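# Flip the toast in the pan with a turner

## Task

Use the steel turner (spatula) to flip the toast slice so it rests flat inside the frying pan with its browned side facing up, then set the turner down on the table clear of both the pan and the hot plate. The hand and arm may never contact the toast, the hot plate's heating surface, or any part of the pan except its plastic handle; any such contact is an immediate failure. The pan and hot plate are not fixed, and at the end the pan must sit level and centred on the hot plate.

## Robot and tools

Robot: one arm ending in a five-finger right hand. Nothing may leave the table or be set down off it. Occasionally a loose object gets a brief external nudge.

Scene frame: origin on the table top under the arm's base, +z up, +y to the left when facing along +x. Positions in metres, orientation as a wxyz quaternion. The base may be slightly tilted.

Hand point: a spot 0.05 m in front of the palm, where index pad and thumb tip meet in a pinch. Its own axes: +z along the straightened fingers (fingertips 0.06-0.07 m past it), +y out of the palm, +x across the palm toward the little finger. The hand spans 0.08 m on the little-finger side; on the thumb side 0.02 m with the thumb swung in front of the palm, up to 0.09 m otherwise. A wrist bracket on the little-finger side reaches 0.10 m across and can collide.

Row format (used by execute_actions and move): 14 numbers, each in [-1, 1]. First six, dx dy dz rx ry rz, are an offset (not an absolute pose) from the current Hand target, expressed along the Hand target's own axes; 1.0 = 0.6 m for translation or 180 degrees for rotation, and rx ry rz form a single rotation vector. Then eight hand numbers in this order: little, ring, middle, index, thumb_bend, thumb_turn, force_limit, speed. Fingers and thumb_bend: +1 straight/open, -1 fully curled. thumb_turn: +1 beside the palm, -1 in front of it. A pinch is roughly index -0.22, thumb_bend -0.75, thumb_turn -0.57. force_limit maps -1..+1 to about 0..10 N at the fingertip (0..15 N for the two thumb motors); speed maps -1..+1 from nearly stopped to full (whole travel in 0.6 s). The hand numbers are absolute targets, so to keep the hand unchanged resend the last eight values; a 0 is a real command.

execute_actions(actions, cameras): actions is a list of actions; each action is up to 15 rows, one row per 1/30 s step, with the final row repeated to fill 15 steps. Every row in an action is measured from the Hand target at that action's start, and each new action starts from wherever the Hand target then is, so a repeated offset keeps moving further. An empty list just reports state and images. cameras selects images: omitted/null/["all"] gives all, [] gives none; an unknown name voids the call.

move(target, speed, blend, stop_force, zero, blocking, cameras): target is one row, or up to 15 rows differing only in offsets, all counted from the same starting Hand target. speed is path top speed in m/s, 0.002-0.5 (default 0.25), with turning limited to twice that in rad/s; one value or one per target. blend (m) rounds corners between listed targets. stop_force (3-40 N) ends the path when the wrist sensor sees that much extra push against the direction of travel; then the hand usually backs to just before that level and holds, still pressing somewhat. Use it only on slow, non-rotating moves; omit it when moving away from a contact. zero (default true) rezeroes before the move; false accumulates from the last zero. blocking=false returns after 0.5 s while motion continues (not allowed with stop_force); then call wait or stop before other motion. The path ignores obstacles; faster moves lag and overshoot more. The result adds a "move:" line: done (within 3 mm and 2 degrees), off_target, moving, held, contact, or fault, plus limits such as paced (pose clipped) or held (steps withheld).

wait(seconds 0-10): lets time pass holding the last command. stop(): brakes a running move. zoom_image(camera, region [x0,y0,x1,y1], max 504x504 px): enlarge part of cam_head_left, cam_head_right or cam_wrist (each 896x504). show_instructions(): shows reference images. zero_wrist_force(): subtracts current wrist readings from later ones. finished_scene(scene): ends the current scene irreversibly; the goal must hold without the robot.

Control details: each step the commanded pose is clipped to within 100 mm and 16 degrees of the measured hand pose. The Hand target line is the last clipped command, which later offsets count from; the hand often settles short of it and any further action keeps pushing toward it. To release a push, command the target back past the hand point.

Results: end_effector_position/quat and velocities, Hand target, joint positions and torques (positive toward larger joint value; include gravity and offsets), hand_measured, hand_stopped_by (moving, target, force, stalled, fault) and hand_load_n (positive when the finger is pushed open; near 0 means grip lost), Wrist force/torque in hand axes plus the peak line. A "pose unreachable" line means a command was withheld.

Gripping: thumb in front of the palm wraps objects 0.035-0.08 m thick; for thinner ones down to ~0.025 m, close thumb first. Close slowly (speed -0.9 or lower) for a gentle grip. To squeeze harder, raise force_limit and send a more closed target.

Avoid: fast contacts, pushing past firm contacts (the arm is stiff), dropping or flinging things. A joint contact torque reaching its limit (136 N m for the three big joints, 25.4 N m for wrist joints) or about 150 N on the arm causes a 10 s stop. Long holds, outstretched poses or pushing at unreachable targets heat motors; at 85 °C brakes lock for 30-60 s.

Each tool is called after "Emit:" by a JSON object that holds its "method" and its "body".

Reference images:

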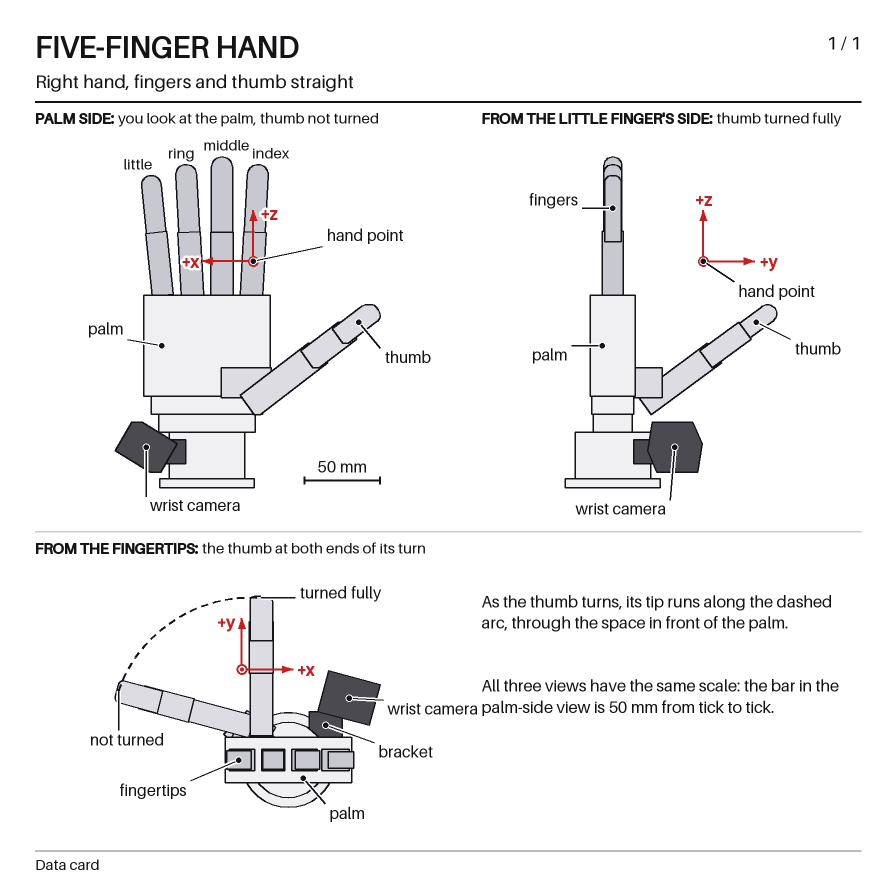

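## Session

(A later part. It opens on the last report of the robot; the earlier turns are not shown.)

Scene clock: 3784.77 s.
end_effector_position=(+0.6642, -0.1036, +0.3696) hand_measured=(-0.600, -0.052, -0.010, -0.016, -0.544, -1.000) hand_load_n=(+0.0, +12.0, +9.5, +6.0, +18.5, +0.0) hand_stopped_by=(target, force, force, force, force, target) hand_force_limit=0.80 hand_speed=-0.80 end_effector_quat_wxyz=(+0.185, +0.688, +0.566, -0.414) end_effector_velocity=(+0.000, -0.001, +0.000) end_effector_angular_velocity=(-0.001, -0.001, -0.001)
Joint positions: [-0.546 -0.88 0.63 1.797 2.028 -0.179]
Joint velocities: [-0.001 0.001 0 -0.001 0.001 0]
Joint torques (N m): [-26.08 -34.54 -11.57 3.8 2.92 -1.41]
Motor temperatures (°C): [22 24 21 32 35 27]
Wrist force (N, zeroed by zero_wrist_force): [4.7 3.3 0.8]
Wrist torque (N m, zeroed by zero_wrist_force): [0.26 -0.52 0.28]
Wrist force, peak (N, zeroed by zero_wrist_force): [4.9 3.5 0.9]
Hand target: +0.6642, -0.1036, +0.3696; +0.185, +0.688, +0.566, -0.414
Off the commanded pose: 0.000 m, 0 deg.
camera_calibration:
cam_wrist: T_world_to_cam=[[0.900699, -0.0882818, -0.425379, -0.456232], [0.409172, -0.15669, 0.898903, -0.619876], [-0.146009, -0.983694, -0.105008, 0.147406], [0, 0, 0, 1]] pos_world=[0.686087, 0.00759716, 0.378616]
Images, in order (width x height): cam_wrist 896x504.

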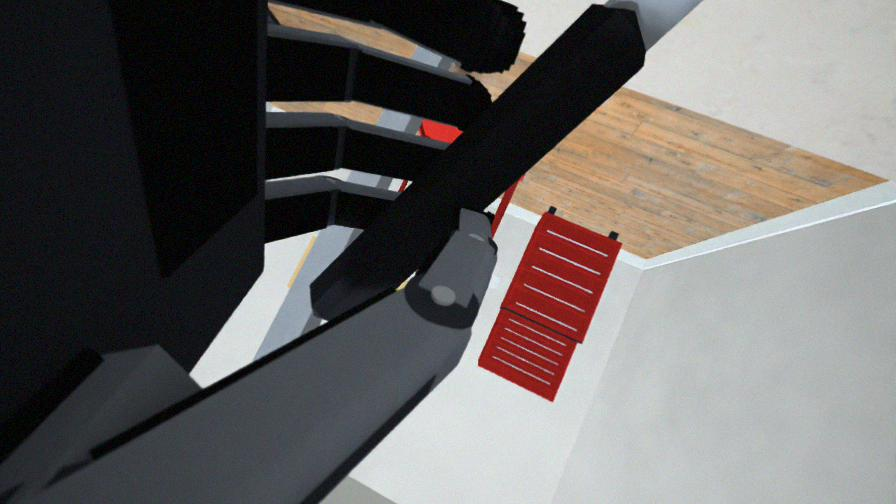

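Emit:
{"method": "move", "body": {"target": [-0.0138,0.0612,-0.055,0,0,0,-0.6,-0.6,-0.6,-0.6,-1,-1,0.8,-0.8], "speed": 0.1, "cameras": ["cam_head_left","cam_head_right"]}}

Emit:
{"method": "zoom_image", "body": {"camera": "cam_head_left", "region": [460, 210, 550, 265]}}

Emit:
{"method": "zoom_image", "body": {"camera": "cam_head_right", "region": [465, 210, 555, 265]}}

Scene clock: 3845.97 s.
end_effector_position=(+0.7085, -0.0955, +0.3872) hand_measured=(-0.600, -0.052, -0.010, -0.016, -0.544, -1.000) hand_load_n=(+0.0, +12.0, +9.5, +6.0, +18.5, +0.0) hand_stopped_by=(target, force, force, force, force, target) hand_force_limit=0.80 hand_speed=-0.80 end_effector_quat_wxyz=(+0.203, +0.681, +0.574, -0.408) end_effector_velocity=(+0.000, +0.000, +0.001) end_effector_angular_velocity=(-0.001, +0.000, +0.001)
Joint positions: [-0.523 -0.607 0.034 2.084 2.036 -0.177]
Joint velocities: [0 0 -0.001 0 0 -0.001]
Joint torques (N m): [-29.3 -41.72 -10.28 4.37 0.48 2.36]
Motor temperatures (°C): [22 24 21 32 35 27]
Wrist force (N, zeroed by zero_wrist_force): [5.2 3.1 1.0]
Wrist torque (N m, zeroed by zero_wrist_force): [0.25 -0.62 0.28]
Wrist force, peak (N, zeroed by zero_wrist_force): [4.9 3.9 1.1]
Hand target: +0.7100, -0.0956, +0.3877; +0.185, +0.688, +0.566, -0.414
Off the commanded pose: 0.002 m, 2 deg.
elbow stopped short: the move would have taken joint 3 (elbow) straighter than the controller allows.
move: done
Images, in order (width x height): cam_head_left 896x504, cam_head_right 896x504.

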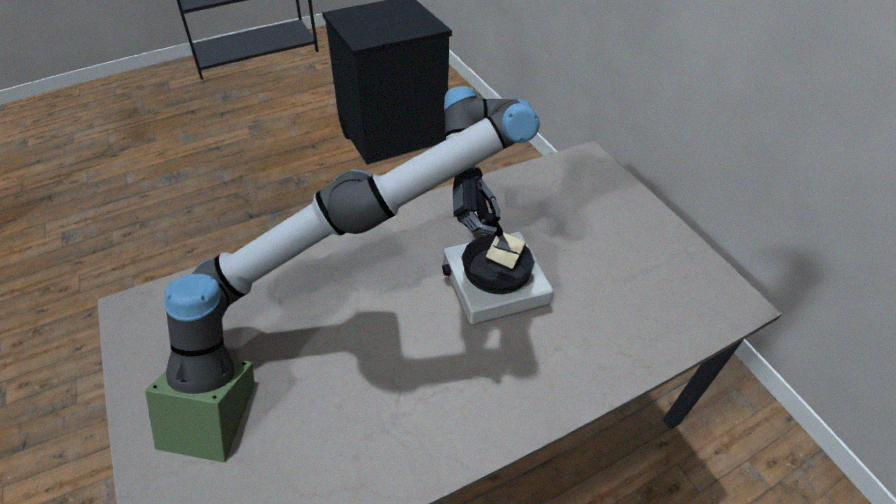

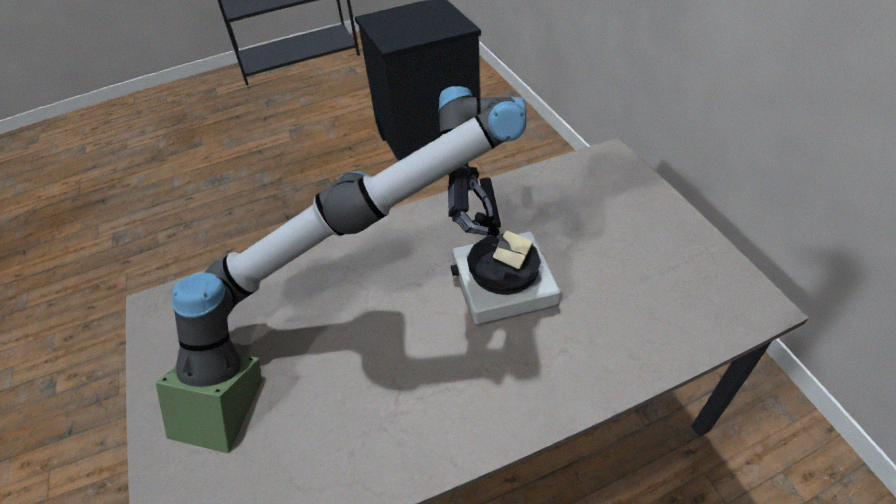

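Scaled by 5.600.

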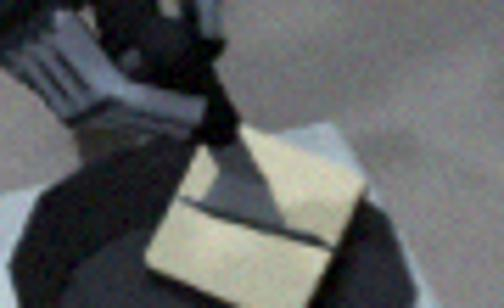

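Scaled by 5.600.

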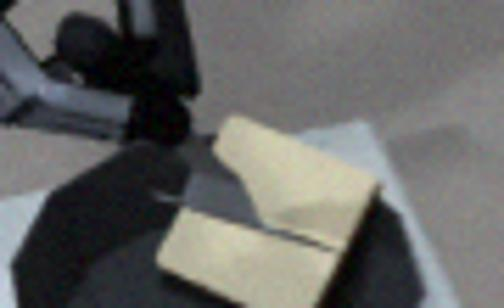

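Emit:
{"method": "move", "body": {"target": [0.065,0.0178,0.049,0,0,0,-0.6,-0.6,-0.6,-0.6,-1,-1,0.8,-0.8], "speed": 0.03, "stop_force": 3, "cameras": ["cam_head_left","cam_head_right"]}}

Emit:
{"method": "zoom_image", "body": {"camera": "cam_head_left", "region": [460, 210, 550, 265]}}

Emit:
{"method": "zoom_image", "body": {"camera": "cam_head_right", "region": [465, 210, 555, 265]}}

Scene clock: 3857.97 s.
end_effector_position=(+0.7101, -0.0955, +0.3377) hand_measured=(-0.600, -0.052, -0.010, -0.016, -0.544, -1.000) hand_load_n=(+0.0, +11.5, +9.5, +6.0, +18.5, +0.0) hand_stopped_by=(target, force, force, force, force, target) hand_force_limit=0.80 hand_speed=-0.80 end_effector_quat_wxyz=(+0.185, +0.688, +0.566, -0.414) end_effector_velocity=(+0.000, +0.000, +0.001) end_effector_angular_velocity=(+0.000, +0.000, +0.000)
Joint positions: [-0.485 -0.638 0.228 1.986 2.028 -0.112]
Joint velocities: [-0.001 0 -0.001 0.001 0 0]
Joint torques (N m): [-29.33 -64.59 -22.14 4.18 3.21 -1.98]
Motor temperatures (°C): [22 24 21 32 35 27]
Wrist force (N, zeroed by zero_wrist_force): [5.1 3.5 0.9]
Wrist torque (N m, zeroed by zero_wrist_force): [0.27 -0.57 0.30]
Wrist force, peak (N, zeroed by zero_wrist_force): [5.7 3.4 1.1]
Hand target: +0.7101, -0.0955, +0.3377; +0.185, +0.688, +0.566, -0.414
Off the commanded pose: 0.000 m, 0 deg.
move: done
Images, in order (width x height): cam_head_left 896x504, cam_head_right 896x504.

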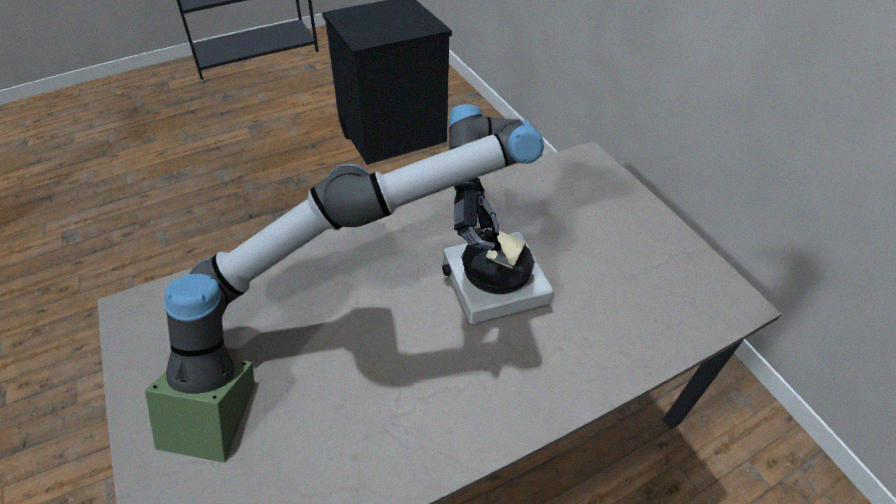

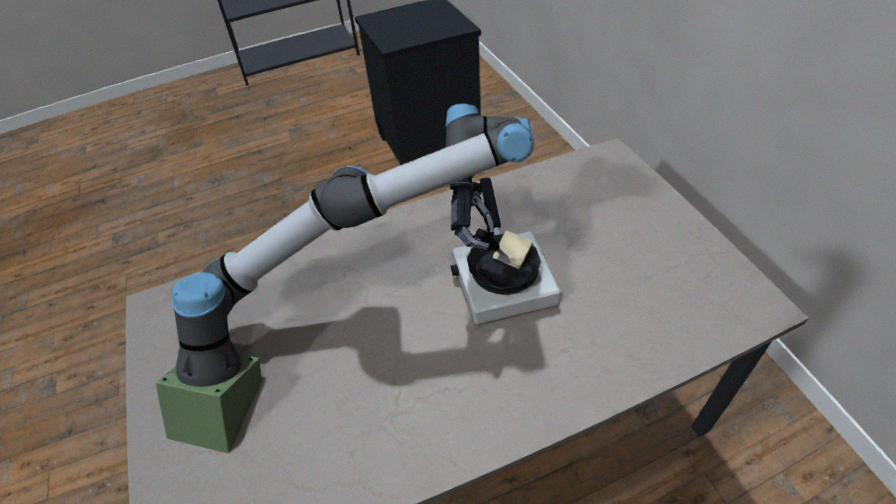

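Scaled by 5.600.

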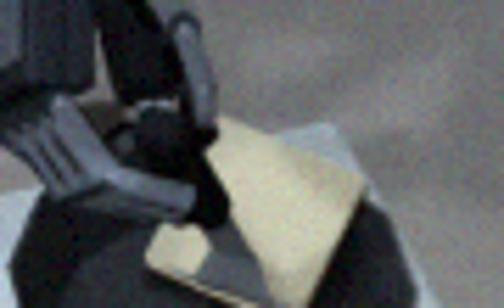

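Scaled by 5.600.

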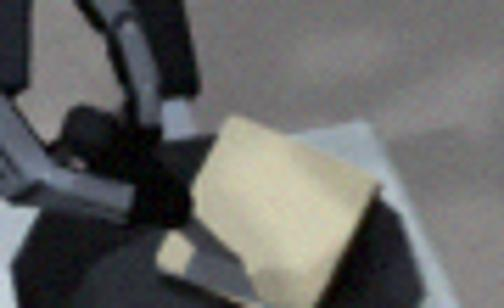

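Emit:
{"method": "move", "body": {"target": [0.0027,0.0264,-0.0473,0,0,0,-0.6,-0.6,-0.6,-0.6,-1,-1,0.8,-0.8], "speed": 0.06, "stop_force": 3, "cameras": []}}

Emit:
{"method": "move", "body": {"target": [0.065,0.0178,0.049,0,0,0,-0.6,-0.6,-0.6,-0.6,-1,-1,0.8,-0.8], "speed": 0.02, "stop_force": 3, "cameras": ["cam_head_left","cam_head_right"]}}

Emit:
{"method": "zoom_image", "body": {"camera": "cam_head_left", "region": [460, 210, 550, 265]}}

Emit:
{"method": "zoom_image", "body": {"camera": "cam_head_right", "region": [465, 210, 555, 265]}}

Scene clock: 3864.90 s.
end_effector_position=(+0.7333, -0.0787, +0.3493) hand_measured=(-0.600, -0.052, -0.010, -0.016, -0.544, -1.000) hand_load_n=(+0.0, +12.0, +9.0, +6.5, +18.5, +0.0) hand_stopped_by=(target, force, force, force, force, target) hand_force_limit=0.80 hand_speed=-0.80 end_effector_quat_wxyz=(+0.226, +0.670, +0.586, -0.395) end_effector_velocity=(+0.000, +0.000, +0.001) end_effector_angular_velocity=(+0.000, -0.003, +0.000)
Joint positions: [-0.46 -0.575 0.034 2.014 2.045 -0.144]
Joint velocities: [0 -0.001 -0.001 -0.001 -0.001 0.001]
Joint torques (N m): [-29.38 -41.95 -10.27 1.49 0.94 2.32]
Motor temperatures (°C): [22 24 21 32 35 27]
Wrist force (N, zeroed by zero_wrist_force): [4.9 2.7 0.8]
Wrist torque (N m, zeroed by zero_wrist_force): [0.17 -0.55 0.28]
Wrist force, peak (N, zeroed by zero_wrist_force): [5.4 3.4 1.5]
Hand target: +0.7351, -0.0786, +0.3498; +0.185, +0.688, +0.566, -0.414
Off the commanded pose: 0.002 m, 6 deg.
elbow stopped short: the move would have taken joint 3 (elbow) straighter than the controller allows.
move: off_target
No camera images: "cameras" was empty.

Scene clock: 3866.07 s.
end_effector_position=(+0.7332, -0.0788, +0.3472) hand_measured=(-0.600, -0.052, -0.010, -0.016, -0.544, -1.000) hand_load_n=(+0.0, +10.5, +9.0, +8.0, +18.0, +1.0) hand_stopped_by=(target, force, force, force, force, target) hand_force_limit=0.80 hand_speed=-0.80 end_effector_quat_wxyz=(+0.225, +0.671, +0.586, -0.396) end_effector_velocity=(+0.000, +0.000, +0.000) end_effector_angular_velocity=(-0.001, +0.001, +0.000)
Joint positions: [-0.459 -0.575 0.04 2.012 2.045 -0.14]
Joint velocities: [0 -0.001 0.002 0 0.001 -0.001]
Joint torques (N m): [-27.41 -63.93 -9.38 -0.28 2.39 0]
Motor temperatures (°C): [22 24 21 32 35 27]
Wrist force (N, zeroed by zero_wrist_force): [2.3 1.4 0.4]
Wrist torque (N m, zeroed by zero_wrist_force): [0.17 -0.51 0.28]
Wrist force, peak (N, zeroed by zero_wrist_force): [5.0 2.9 1.1]
Hand target: +0.7332, -0.0788, +0.3472; +0.225, +0.671, +0.586, -0.396
Off the commanded pose: 0.047 m, 6 deg.
elbow stopped short: the move would have taken joint 3 (elbow) straighter than the controller allows.
move: contact
Images, in order (width x height): cam_head_left 896x504, cam_head_right 896x504.

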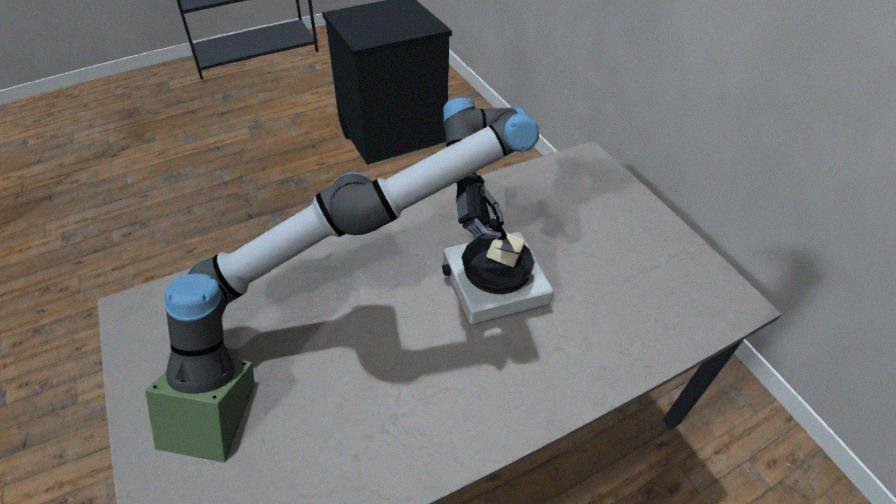

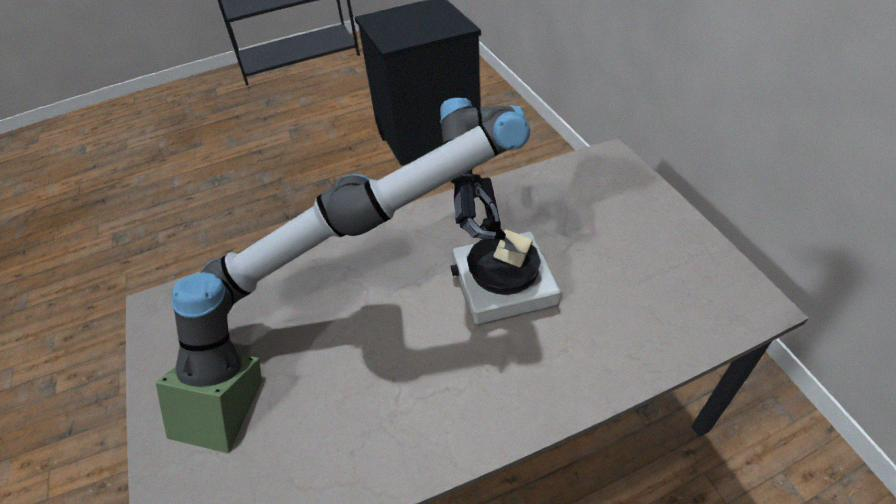

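Scaled by 5.600.

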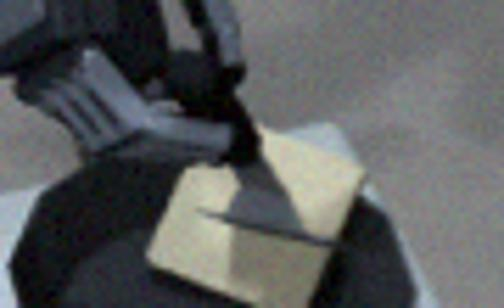

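Scaled by 5.600.

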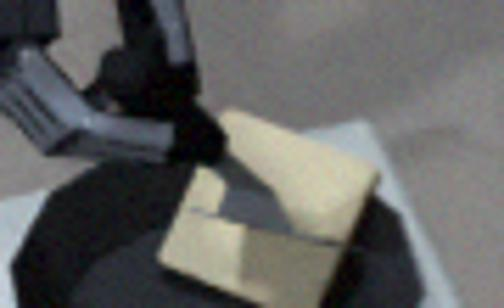

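Emit:
{"method": "move", "body": {"target": [-0.0132,-0.0333,0.0358,0,0,0,-0.6,-0.6,-0.6,-0.6,-1,-1,0.8,-0.8], "speed": 0.03, "cameras": ["cam_head_left","cam_head_right"]}}

Emit:
{"method": "zoom_image", "body": {"camera": "cam_head_left", "region": [460, 210, 550, 265]}}

Emit:
{"method": "zoom_image", "body": {"camera": "cam_head_right", "region": [465, 210, 555, 265]}}

Scene clock: 3874.87 s.
end_effector_position=(+0.7084, -0.0958, +0.3443) hand_measured=(-0.600, -0.052, -0.010, -0.016, -0.544, -1.000) hand_load_n=(+0.0, +12.0, +9.0, +6.0, +18.5, +0.0) hand_stopped_by=(target, force, force, force, force, target) hand_force_limit=0.80 hand_speed=-0.80 end_effector_quat_wxyz=(+0.225, +0.671, +0.586, -0.396) end_effector_velocity=(+0.000, +0.000, +0.000) end_effector_angular_velocity=(-0.001, -0.002, -0.001)
Joint positions: [-0.492 -0.798 0.505 1.752 2.041 -0.177]
Joint velocities: [0.001 0 0.001 0 0 0.002]
Joint torques (N m): [-12.61 -38.04 -11.02 3.73 1.44 2.46]
Motor temperatures (°C): [22 24 21 32 35 27]
Wrist force (N, zeroed by zero_wrist_force): [5.0 2.7 0.9]
Wrist torque (N m, zeroed by zero_wrist_force): [0.21 -0.56 0.25]
Wrist force, peak (N, zeroed by zero_wrist_force): [5.4 3.0 1.4]
Hand target: +0.7083, -0.0958, +0.3441; +0.225, +0.671, +0.586, -0.396
Off the commanded pose: 0.000 m, 0 deg.
move: done
Images, in order (width x height): cam_head_left 896x504, cam_head_right 896x504.

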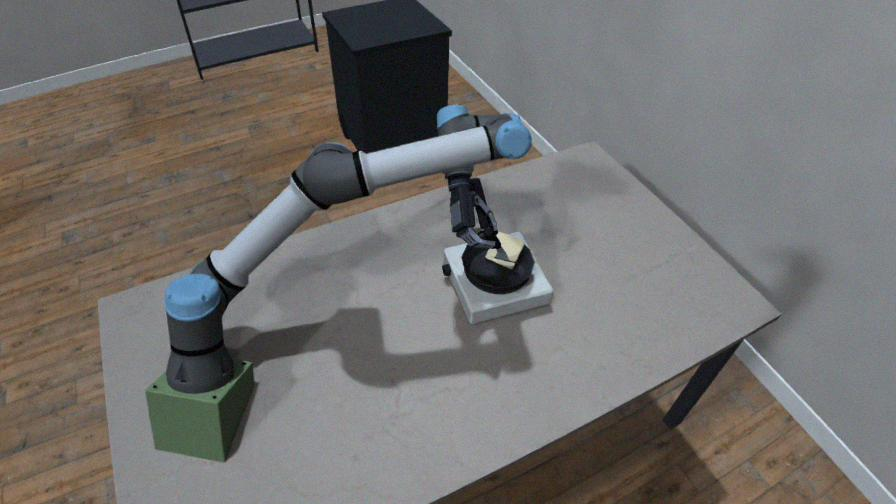

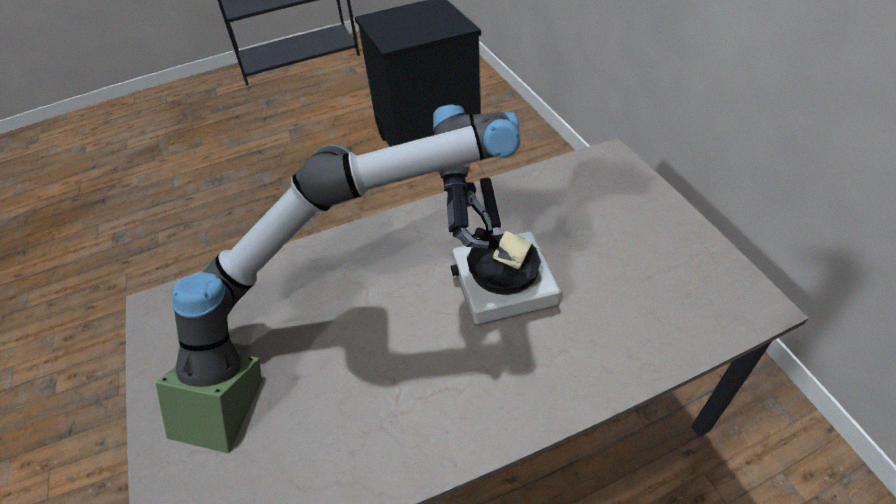

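Scaled by 5.600.

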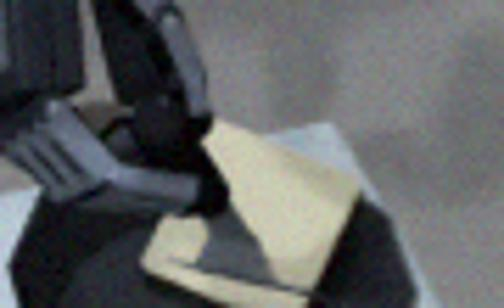

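Scaled by 5.600.

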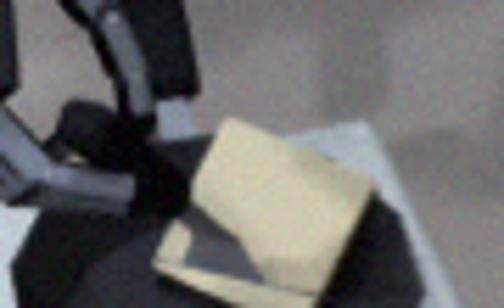

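Emit:
{"method": "move", "body": {"target": [-0.2855,-0.1732,0.048,0,0,0,-0.6,-0.6,-0.6,-0.6,-1,-1,0.8,-0.8], "speed": 0.2, "cameras": []}}

Emit:
{"method": "move", "body": {"target": [0,0,0,-0.487,-0.0235,-0.0391,-0.6,-0.6,-0.6,-0.6,-1,-1,0.8,-0.8], "speed": 0.3, "cameras": ["cam_head_left","cam_head_right"]}}

Emit:
{"method": "zoom_image", "body": {"camera": "cam_head_left", "region": [430, 190, 580, 290]}}

Emit:
{"method": "zoom_image", "body": {"camera": "cam_head_right", "region": [430, 190, 580, 290]}}

Scene clock: 3896.83 s.
end_effector_position=(+0.6004, -0.1996, +0.4800) hand_measured=(-0.600, -0.052, -0.010, -0.016, -0.544, -1.000) hand_load_n=(+0.5, +12.0, +9.5, +6.0, +18.5, -0.5) hand_stopped_by=(target, force, force, force, force, target) hand_force_limit=0.80 hand_speed=-0.80 end_effector_quat_wxyz=(+0.225, +0.671, +0.586, -0.396) end_effector_velocity=(+0.000, -0.001, +0.001) end_effector_angular_velocity=(-0.001, +0.002, +0.001)
Joint positions: [-0.856 -1.086 0.807 1.571 1.97 -0.572]
Joint velocities: [-0.002 0 -0.001 0 0.001 -0.004]
Joint torques (N m): [-25.95 -23.07 -23.66 3.72 2.82 -1.53]
Motor temperatures (°C): [22 24 21 32 35 27]
Wrist force (N, zeroed by zero_wrist_force): [4.8 2.8 0.7]
Wrist torque (N m, zeroed by zero_wrist_force): [0.24 -0.54 0.27]
Wrist force, peak (N, zeroed by zero_wrist_force): [6.9 4.3 1.0]
Hand target: +0.6004, -0.1996, +0.4800; +0.225, +0.671, +0.586, -0.396
Off the commanded pose: 0.000 m, 0 deg.
move: done
No camera images: "cameras" was empty.

Scene clock: 3899.97 s.
end_effector_position=(+0.6007, -0.1999, +0.4798) hand_measured=(-0.600, -0.052, -0.010, -0.016, -0.544, -1.000) hand_load_n=(+0.0, +11.5, +9.0, +7.0, +18.0, +0.5) hand_stopped_by=(target, force, force, force, force, target) hand_force_limit=0.80 hand_speed=-0.80 end_effector_quat_wxyz=(+0.623, +0.281, +0.725, +0.085) end_effector_velocity=(+0.000, +0.000, +0.001) end_effector_angular_velocity=(-0.003, -0.002, +0.001)
Joint positions: [-1.42 -1.523 1.877 -0.311 0.479 -0.647]
Joint velocities: [0 0 0 -0.005 0 0.003]
Joint torques (N m): [-15.74 -19.19 -22.98 -3.31 -0.45 2.48]
Motor temperatures (°C): [22 24 21 32 35 27]
Wrist force (N, zeroed by zero_wrist_force): [4.7 0.7 -0.1]
Wrist torque (N m, zeroed by zero_wrist_force): [0.17 -0.40 0.08]
Wrist force, peak (N, zeroed by zero_wrist_force): [4.9 3.5 0.8]
Hand target: +0.6007, -0.1999, +0.4799; +0.623, +0.281, +0.725, +0.085
Off the commanded pose: 0.000 m, 0 deg.
move: done
Images, in order (width x height): cam_head_left 896x504, cam_head_right 896x504.

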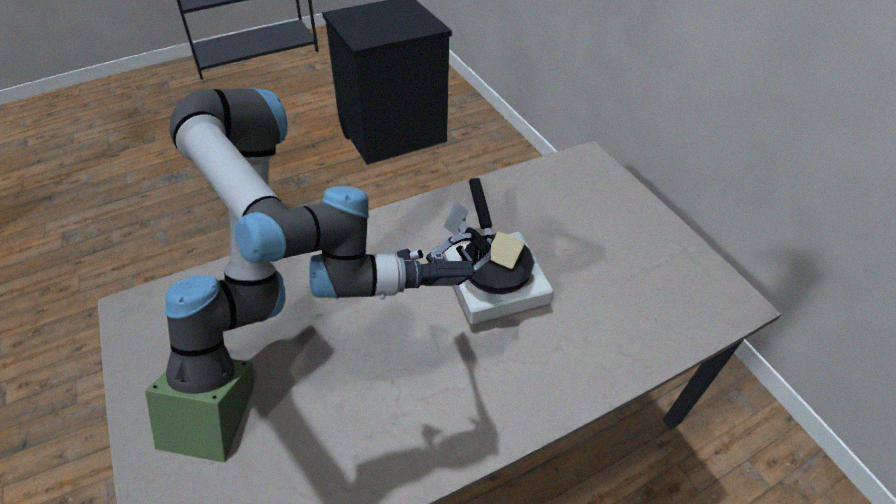

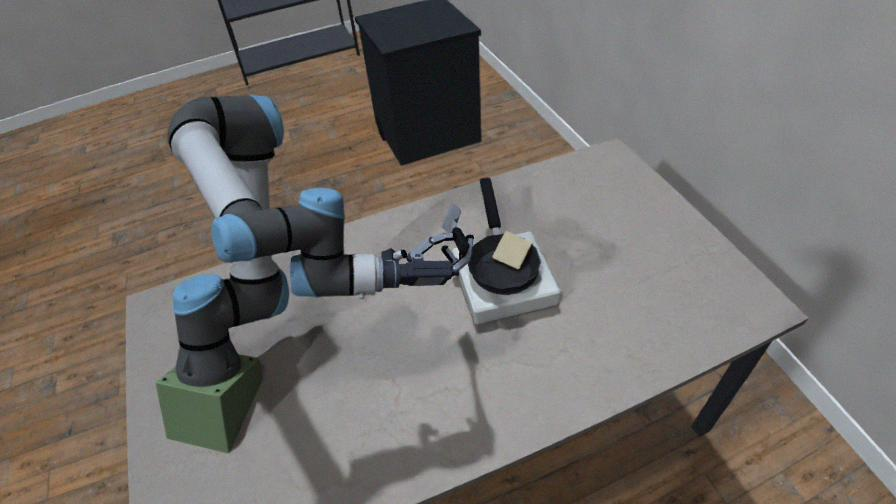

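Scaled by 3.360.

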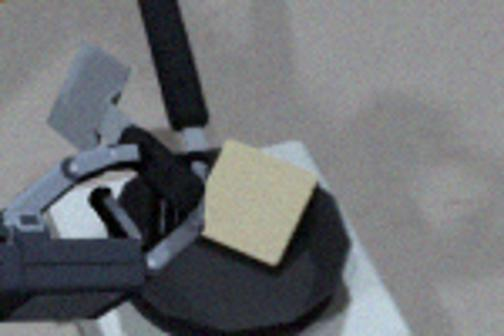

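Scaled by 3.360.

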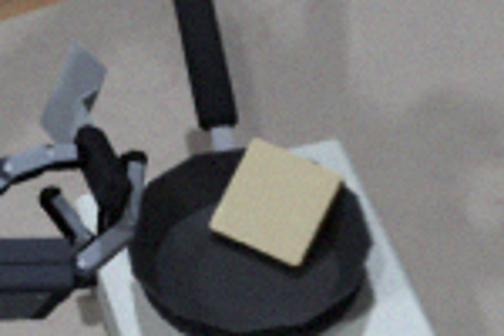

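Emit:
{"method": "move", "body": {"target": [0.0918,0.0055,0.2779,0.114,-0.0635,0.0277,-0.6,-0.6,-0.6,-0.6,-1,-1,0.8,-0.8], "speed": 0.2, "cameras": ["cam_head_left","cam_head_right"]}}

Emit:
{"method": "zoom_image", "body": {"camera": "cam_head_left", "region": [430, 190, 580, 290]}}

Emit:
{"method": "zoom_image", "body": {"camera": "cam_head_right", "region": [430, 190, 580, 290]}}

Scene clock: 3915.40 s.
end_effector_position=(+0.7567, -0.2065, +0.3998) hand_measured=(-0.600, -0.052, -0.010, -0.016, -0.544, -1.000) hand_load_n=(+0.0, +11.5, +8.5, +7.0, +18.0, +0.5) hand_stopped_by=(target, force, force, force, force, target) hand_force_limit=0.80 hand_speed=-0.80 end_effector_quat_wxyz=(+0.628, +0.425, +0.650, -0.046) end_effector_velocity=(+0.001, +0.000, +0.001) end_effector_angular_velocity=(-0.002, -0.002, -0.002)
Joint positions: [-0.887 -1.3 1.576 -0.062 1.381 -0.603]
Joint velocities: [0.002 0 -0.002 0 0.005 0]
Joint torques (N m): [-9.92 -22.64 -25.78 -1.53 2.99 -1.47]
Motor temperatures (°C): [22 24 21 32 35 27]
Wrist force (N, zeroed by zero_wrist_force): [4.6 0.6 -0.7]
Wrist torque (N m, zeroed by zero_wrist_force): [0.17 -0.42 0.03]
Wrist force, peak (N, zeroed by zero_wrist_force): [5.8 1.4 0.6]
Hand target: +0.7567, -0.2065, +0.3998; +0.628, +0.425, +0.650, -0.046
Off the commanded pose: 0.000 m, 0 deg.
move: done
Images, in order (width x height): cam_head_left 896x504, cam_head_right 896x504.

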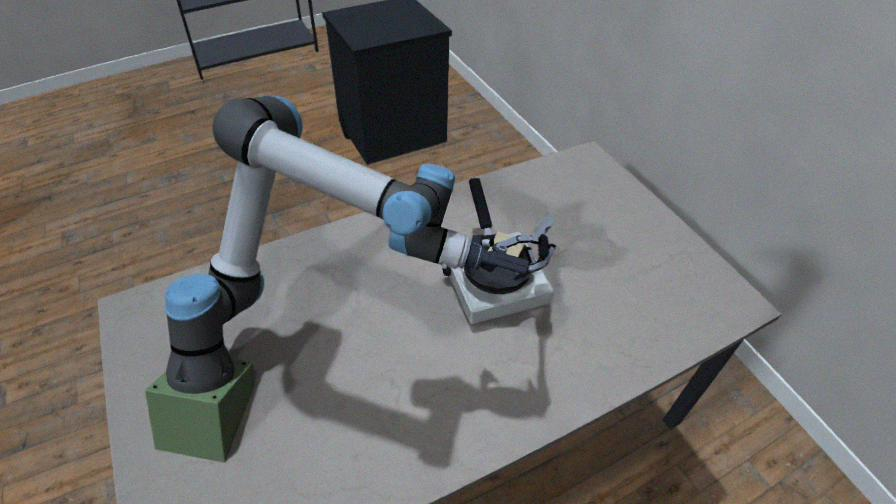

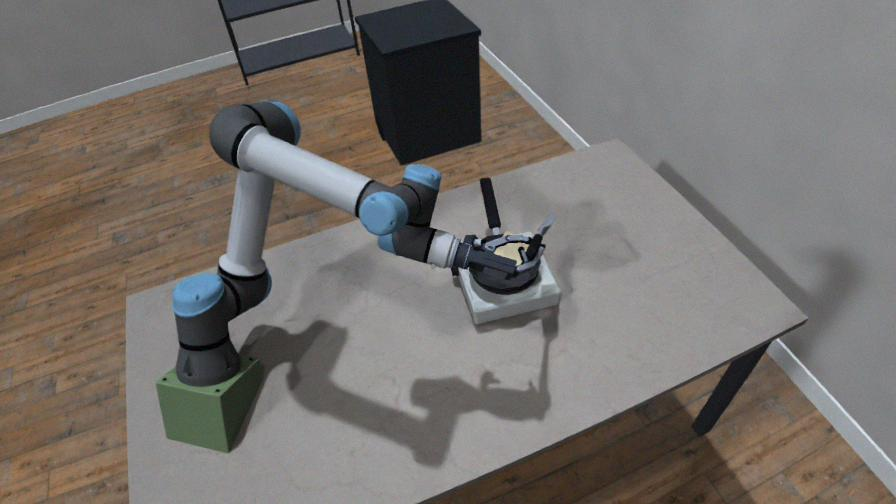

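Scaled by 3.360.

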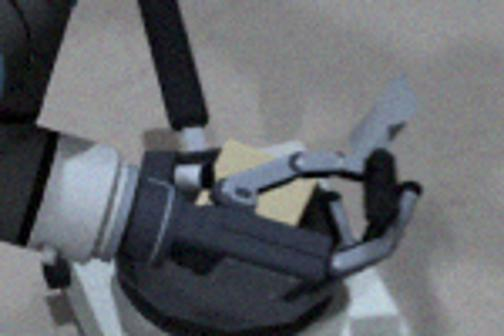

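Scaled by 3.360.

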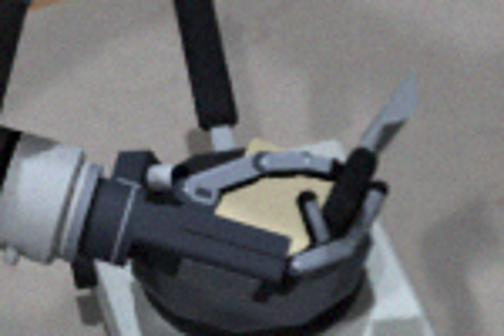

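Emit:
{"method": "move", "body": {"target": [0.1284,-0.0714,0.0312,0,0,0,-0.6,-0.6,-0.6,-0.6,-1,-1,0.8,-0.8], "speed": 0.1, "stop_force": 4, "cameras": ["cam_head_left","cam_head_right"]}}

Emit:
{"method": "zoom_image", "body": {"camera": "cam_head_left", "region": [450, 200, 570, 280]}}

Emit:
{"method": "zoom_image", "body": {"camera": "cam_head_right", "region": [450, 200, 570, 280]}}

Scene clock: 3923.17 s.
end_effector_position=(+0.7568, -0.2067, +0.3097) hand_measured=(-0.600, -0.052, -0.010, -0.016, -0.544, -1.000) hand_load_n=(+0.0, +11.5, +8.5, +7.0, +18.0, +0.5) hand_stopped_by=(target, force, force, force, force, target) hand_force_limit=0.80 hand_speed=-0.80 end_effector_quat_wxyz=(+0.628, +0.425, +0.650, -0.046) end_effector_velocity=(+0.000, +0.000, +0.001) end_effector_angular_velocity=(-0.002, -0.001, +0.000)
Joint positions: [-0.798 -1.216 1.679 -0.252 1.468 -0.584]
Joint velocities: [0 0 -0.001 -0.001 0 -0.001]
Joint torques (N m): [-23.93 -42.46 -22.43 -2.91 1.72 -1.91]
Motor temperatures (°C): [22 24 21 32 35 27]
Wrist force (N, zeroed by zero_wrist_force): [4.9 1.1 0.2]
Wrist torque (N m, zeroed by zero_wrist_force): [0.24 -0.41 0.05]
Wrist force, peak (N, zeroed by zero_wrist_force): [6.1 0.7 0.5]
Hand target: +0.7568, -0.2067, +0.3097; +0.628, +0.425, +0.650, -0.046
Off the commanded pose: 0.000 m, 0 deg.
move: done
Images, in order (width x height): cam_head_left 896x504, cam_head_right 896x504.

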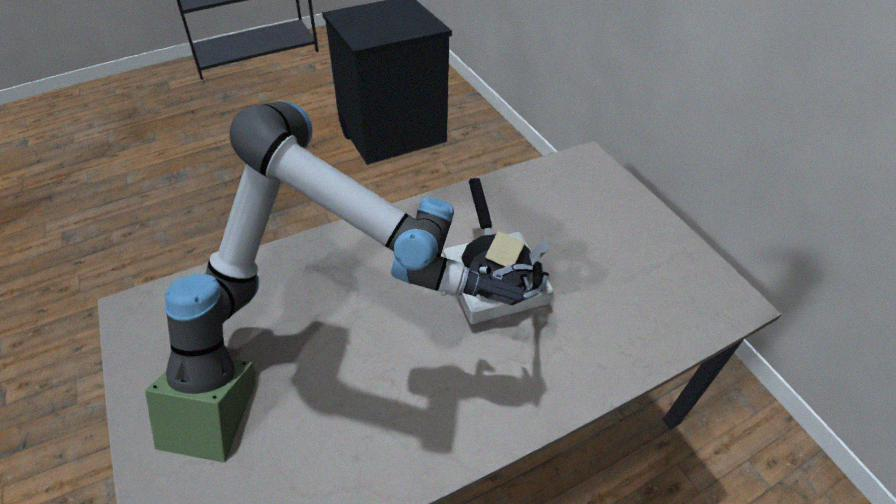

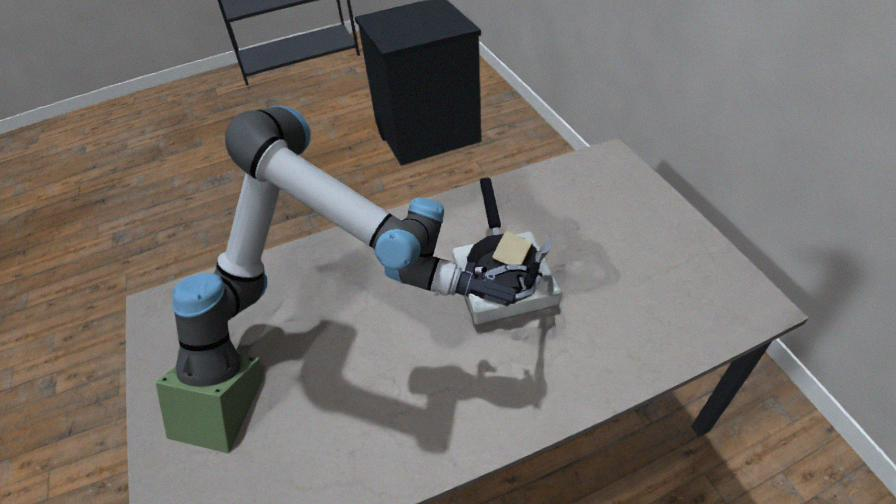

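Scaled by 4.200.

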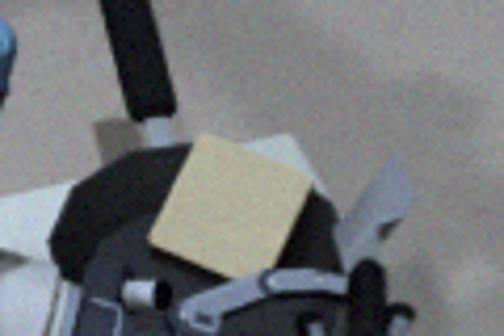

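Scaled by 4.200.

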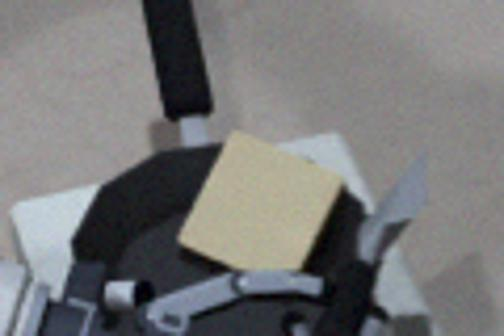

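Emit:
{"method": "move", "body": {"target": [0.0399,-0.0222,0.0097,0,0,0,-0.6,-0.6,-0.6,-0.6,-1,-1,0.8,-0.8], "speed": 0.04, "stop_force": 3, "cameras": ["cam_head_left","cam_head_right"]}}

Emit:
{"method": "zoom_image", "body": {"camera": "cam_head_left", "region": [450, 200, 570, 280]}}

Emit:
{"method": "zoom_image", "body": {"camera": "cam_head_right", "region": [450, 200, 570, 280]}}

Scene clock: 3929.50 s.
end_effector_position=(+0.7568, -0.2068, +0.2817) hand_measured=(-0.600, -0.052, -0.010, -0.016, -0.544, -1.000) hand_load_n=(+0.0, +7.0, +7.5, +10.5, +16.0, +3.0) hand_stopped_by=(target, force, force, force, force, target) hand_force_limit=0.80 hand_speed=-0.80 end_effector_quat_wxyz=(+0.628, +0.425, +0.650, -0.046) end_effector_velocity=(+0.000, +0.000, +0.000) end_effector_angular_velocity=(+0.000, +0.001, +0.001)
Joint positions: [-0.77 -1.182 1.701 -0.309 1.495 -0.579]
Joint velocities: [0 0 -0.001 0.001 -0.001 -0.001]
Joint torques (N m): [-24.48 -44.55 -23.87 1.25 -0.04 -1.7]
Motor temperatures (°C): [22 24 21 32 35 27]
Wrist force (N, zeroed by zero_wrist_force): [4.5 1.4 -0.7]
Wrist torque (N m, zeroed by zero_wrist_force): [0.09 -0.21 0.19]
Wrist force, peak (N, zeroed by zero_wrist_force): [5.2 1.3 0.4]
Hand target: +0.7568, -0.2068, +0.2817; +0.628, +0.425, +0.650, -0.046
Off the commanded pose: 0.000 m, 0 deg.
move: done
Images, in order (width x height): cam_head_left 896x504, cam_head_right 896x504.

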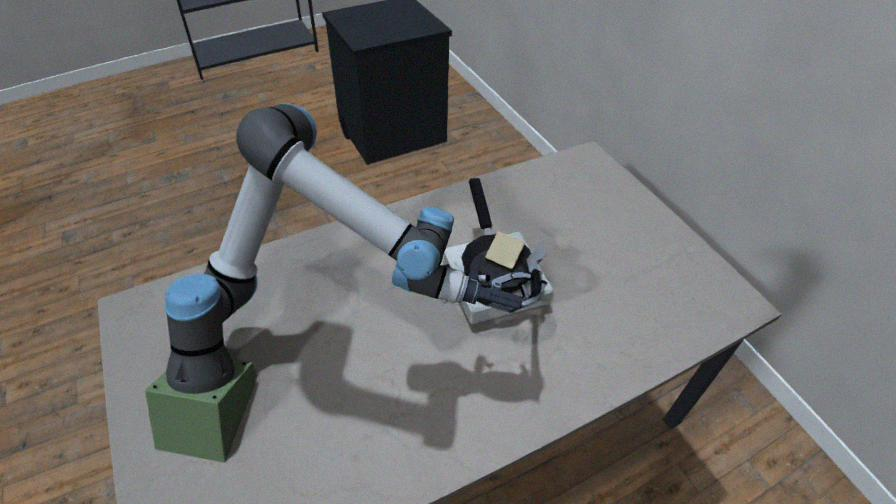

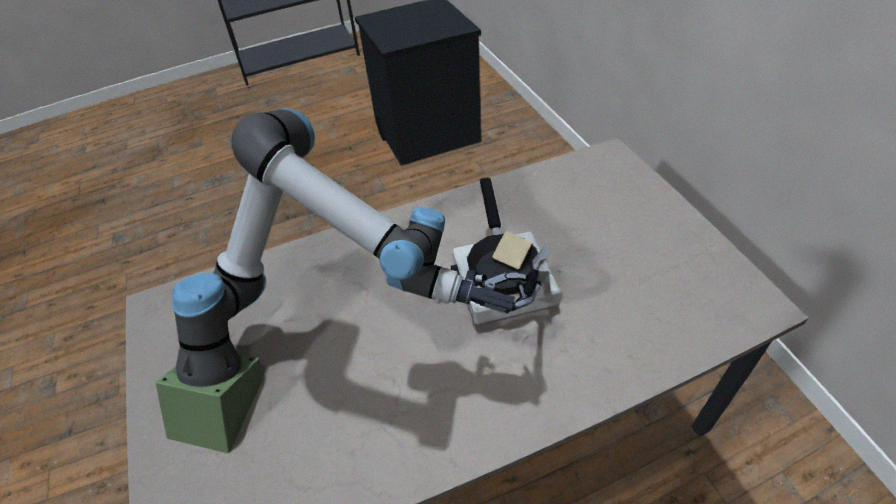

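Scaled by 4.200.

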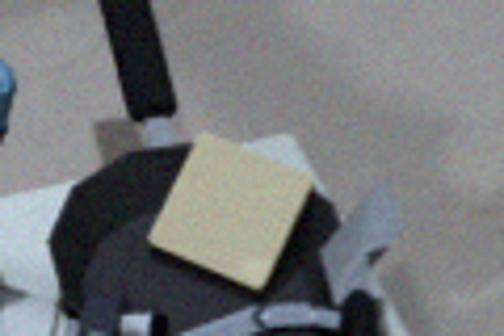

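Scaled by 4.200.

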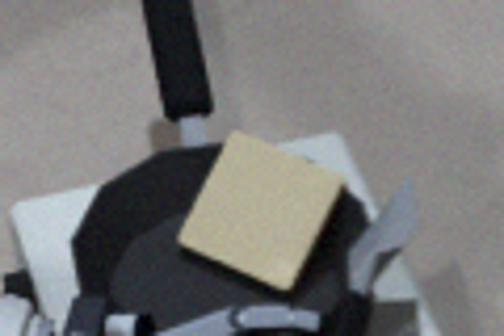

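Emit:
{"method": "move", "body": {"target": [0.0092,0.0132,-0.0482,0,0,0,-0.6,-0.6,-0.6,-0.6,-1,-1,0.8,-0.8], "speed": 0.04, "stop_force": 4, "cameras": ["cam_head_left","cam_head_right"]}}

Emit:
{"method": "zoom_image", "body": {"camera": "cam_head_left", "region": [450, 200, 570, 280]}}

Emit:
{"method": "zoom_image", "body": {"camera": "cam_head_right", "region": [450, 200, 570, 280]}}

Scene clock: 3935.23 s.
end_effector_position=(+0.7400, -0.1819, +0.2867) hand_measured=(-0.600, -0.052, -0.010, -0.016, -0.544, -1.000) hand_load_n=(+0.0, +11.5, +9.0, +6.5, +18.5, +0.0) hand_stopped_by=(target, force, force, force, force, target) hand_force_limit=0.80 hand_speed=-0.80 end_effector_quat_wxyz=(+0.628, +0.425, +0.650, -0.046) end_effector_velocity=(+0.000, +0.000, +0.000) end_effector_angular_velocity=(+0.002, -0.001, +0.000)
Joint positions: [-0.756 -1.247 1.767 -0.309 1.51 -0.575]
Joint velocities: [0 0 0.001 0 0 0.002]
Joint torques (N m): [-23.01 -18.67 -24.75 1.07 -0.22 -0.64]
Motor temperatures (°C): [22 24 21 32 35 27]
Wrist force (N, zeroed by zero_wrist_force): [4.6 1.4 -0.2]
Wrist torque (N m, zeroed by zero_wrist_force): [0.28 -0.41 0.04]
Wrist force, peak (N, zeroed by zero_wrist_force): [5.2 1.1 0.0]
Hand target: +0.7400, -0.1819, +0.2867; +0.628, +0.425, +0.650, -0.046
Off the commanded pose: 0.000 m, 0 deg.
move: done
Images, in order (width x height): cam_head_left 896x504, cam_head_right 896x504.

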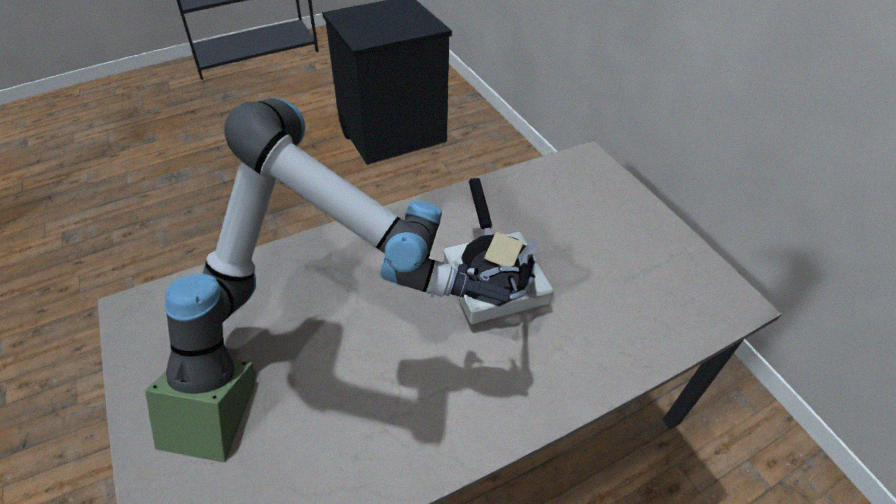

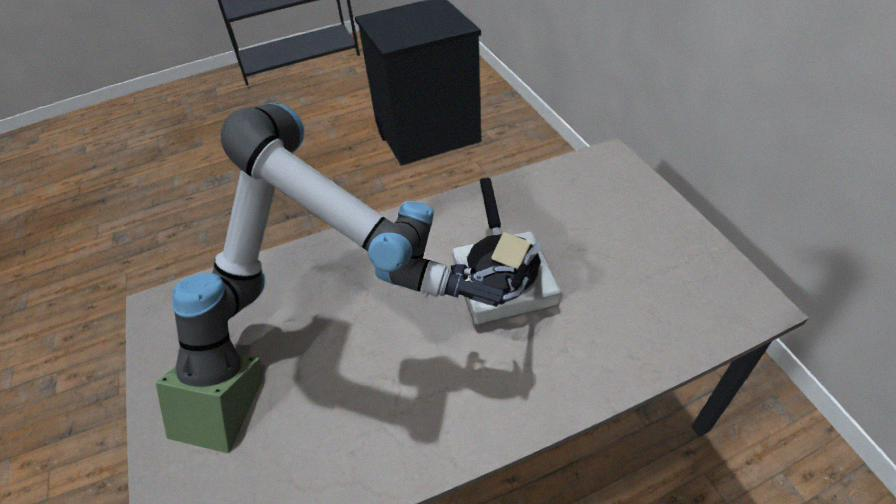

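Scaled by 4.200.

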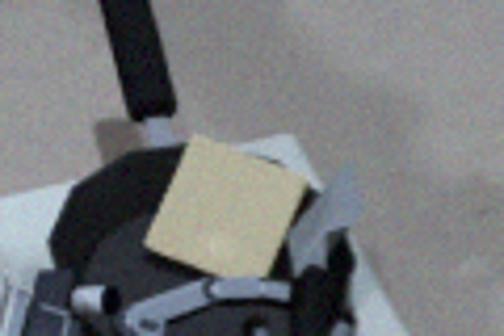

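Scaled by 4.200.

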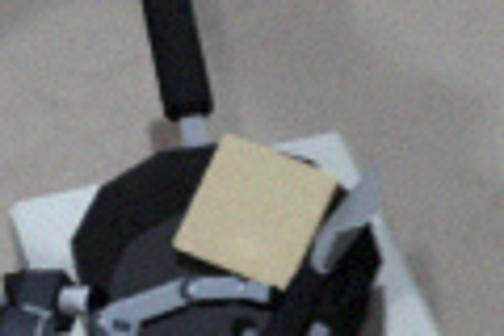

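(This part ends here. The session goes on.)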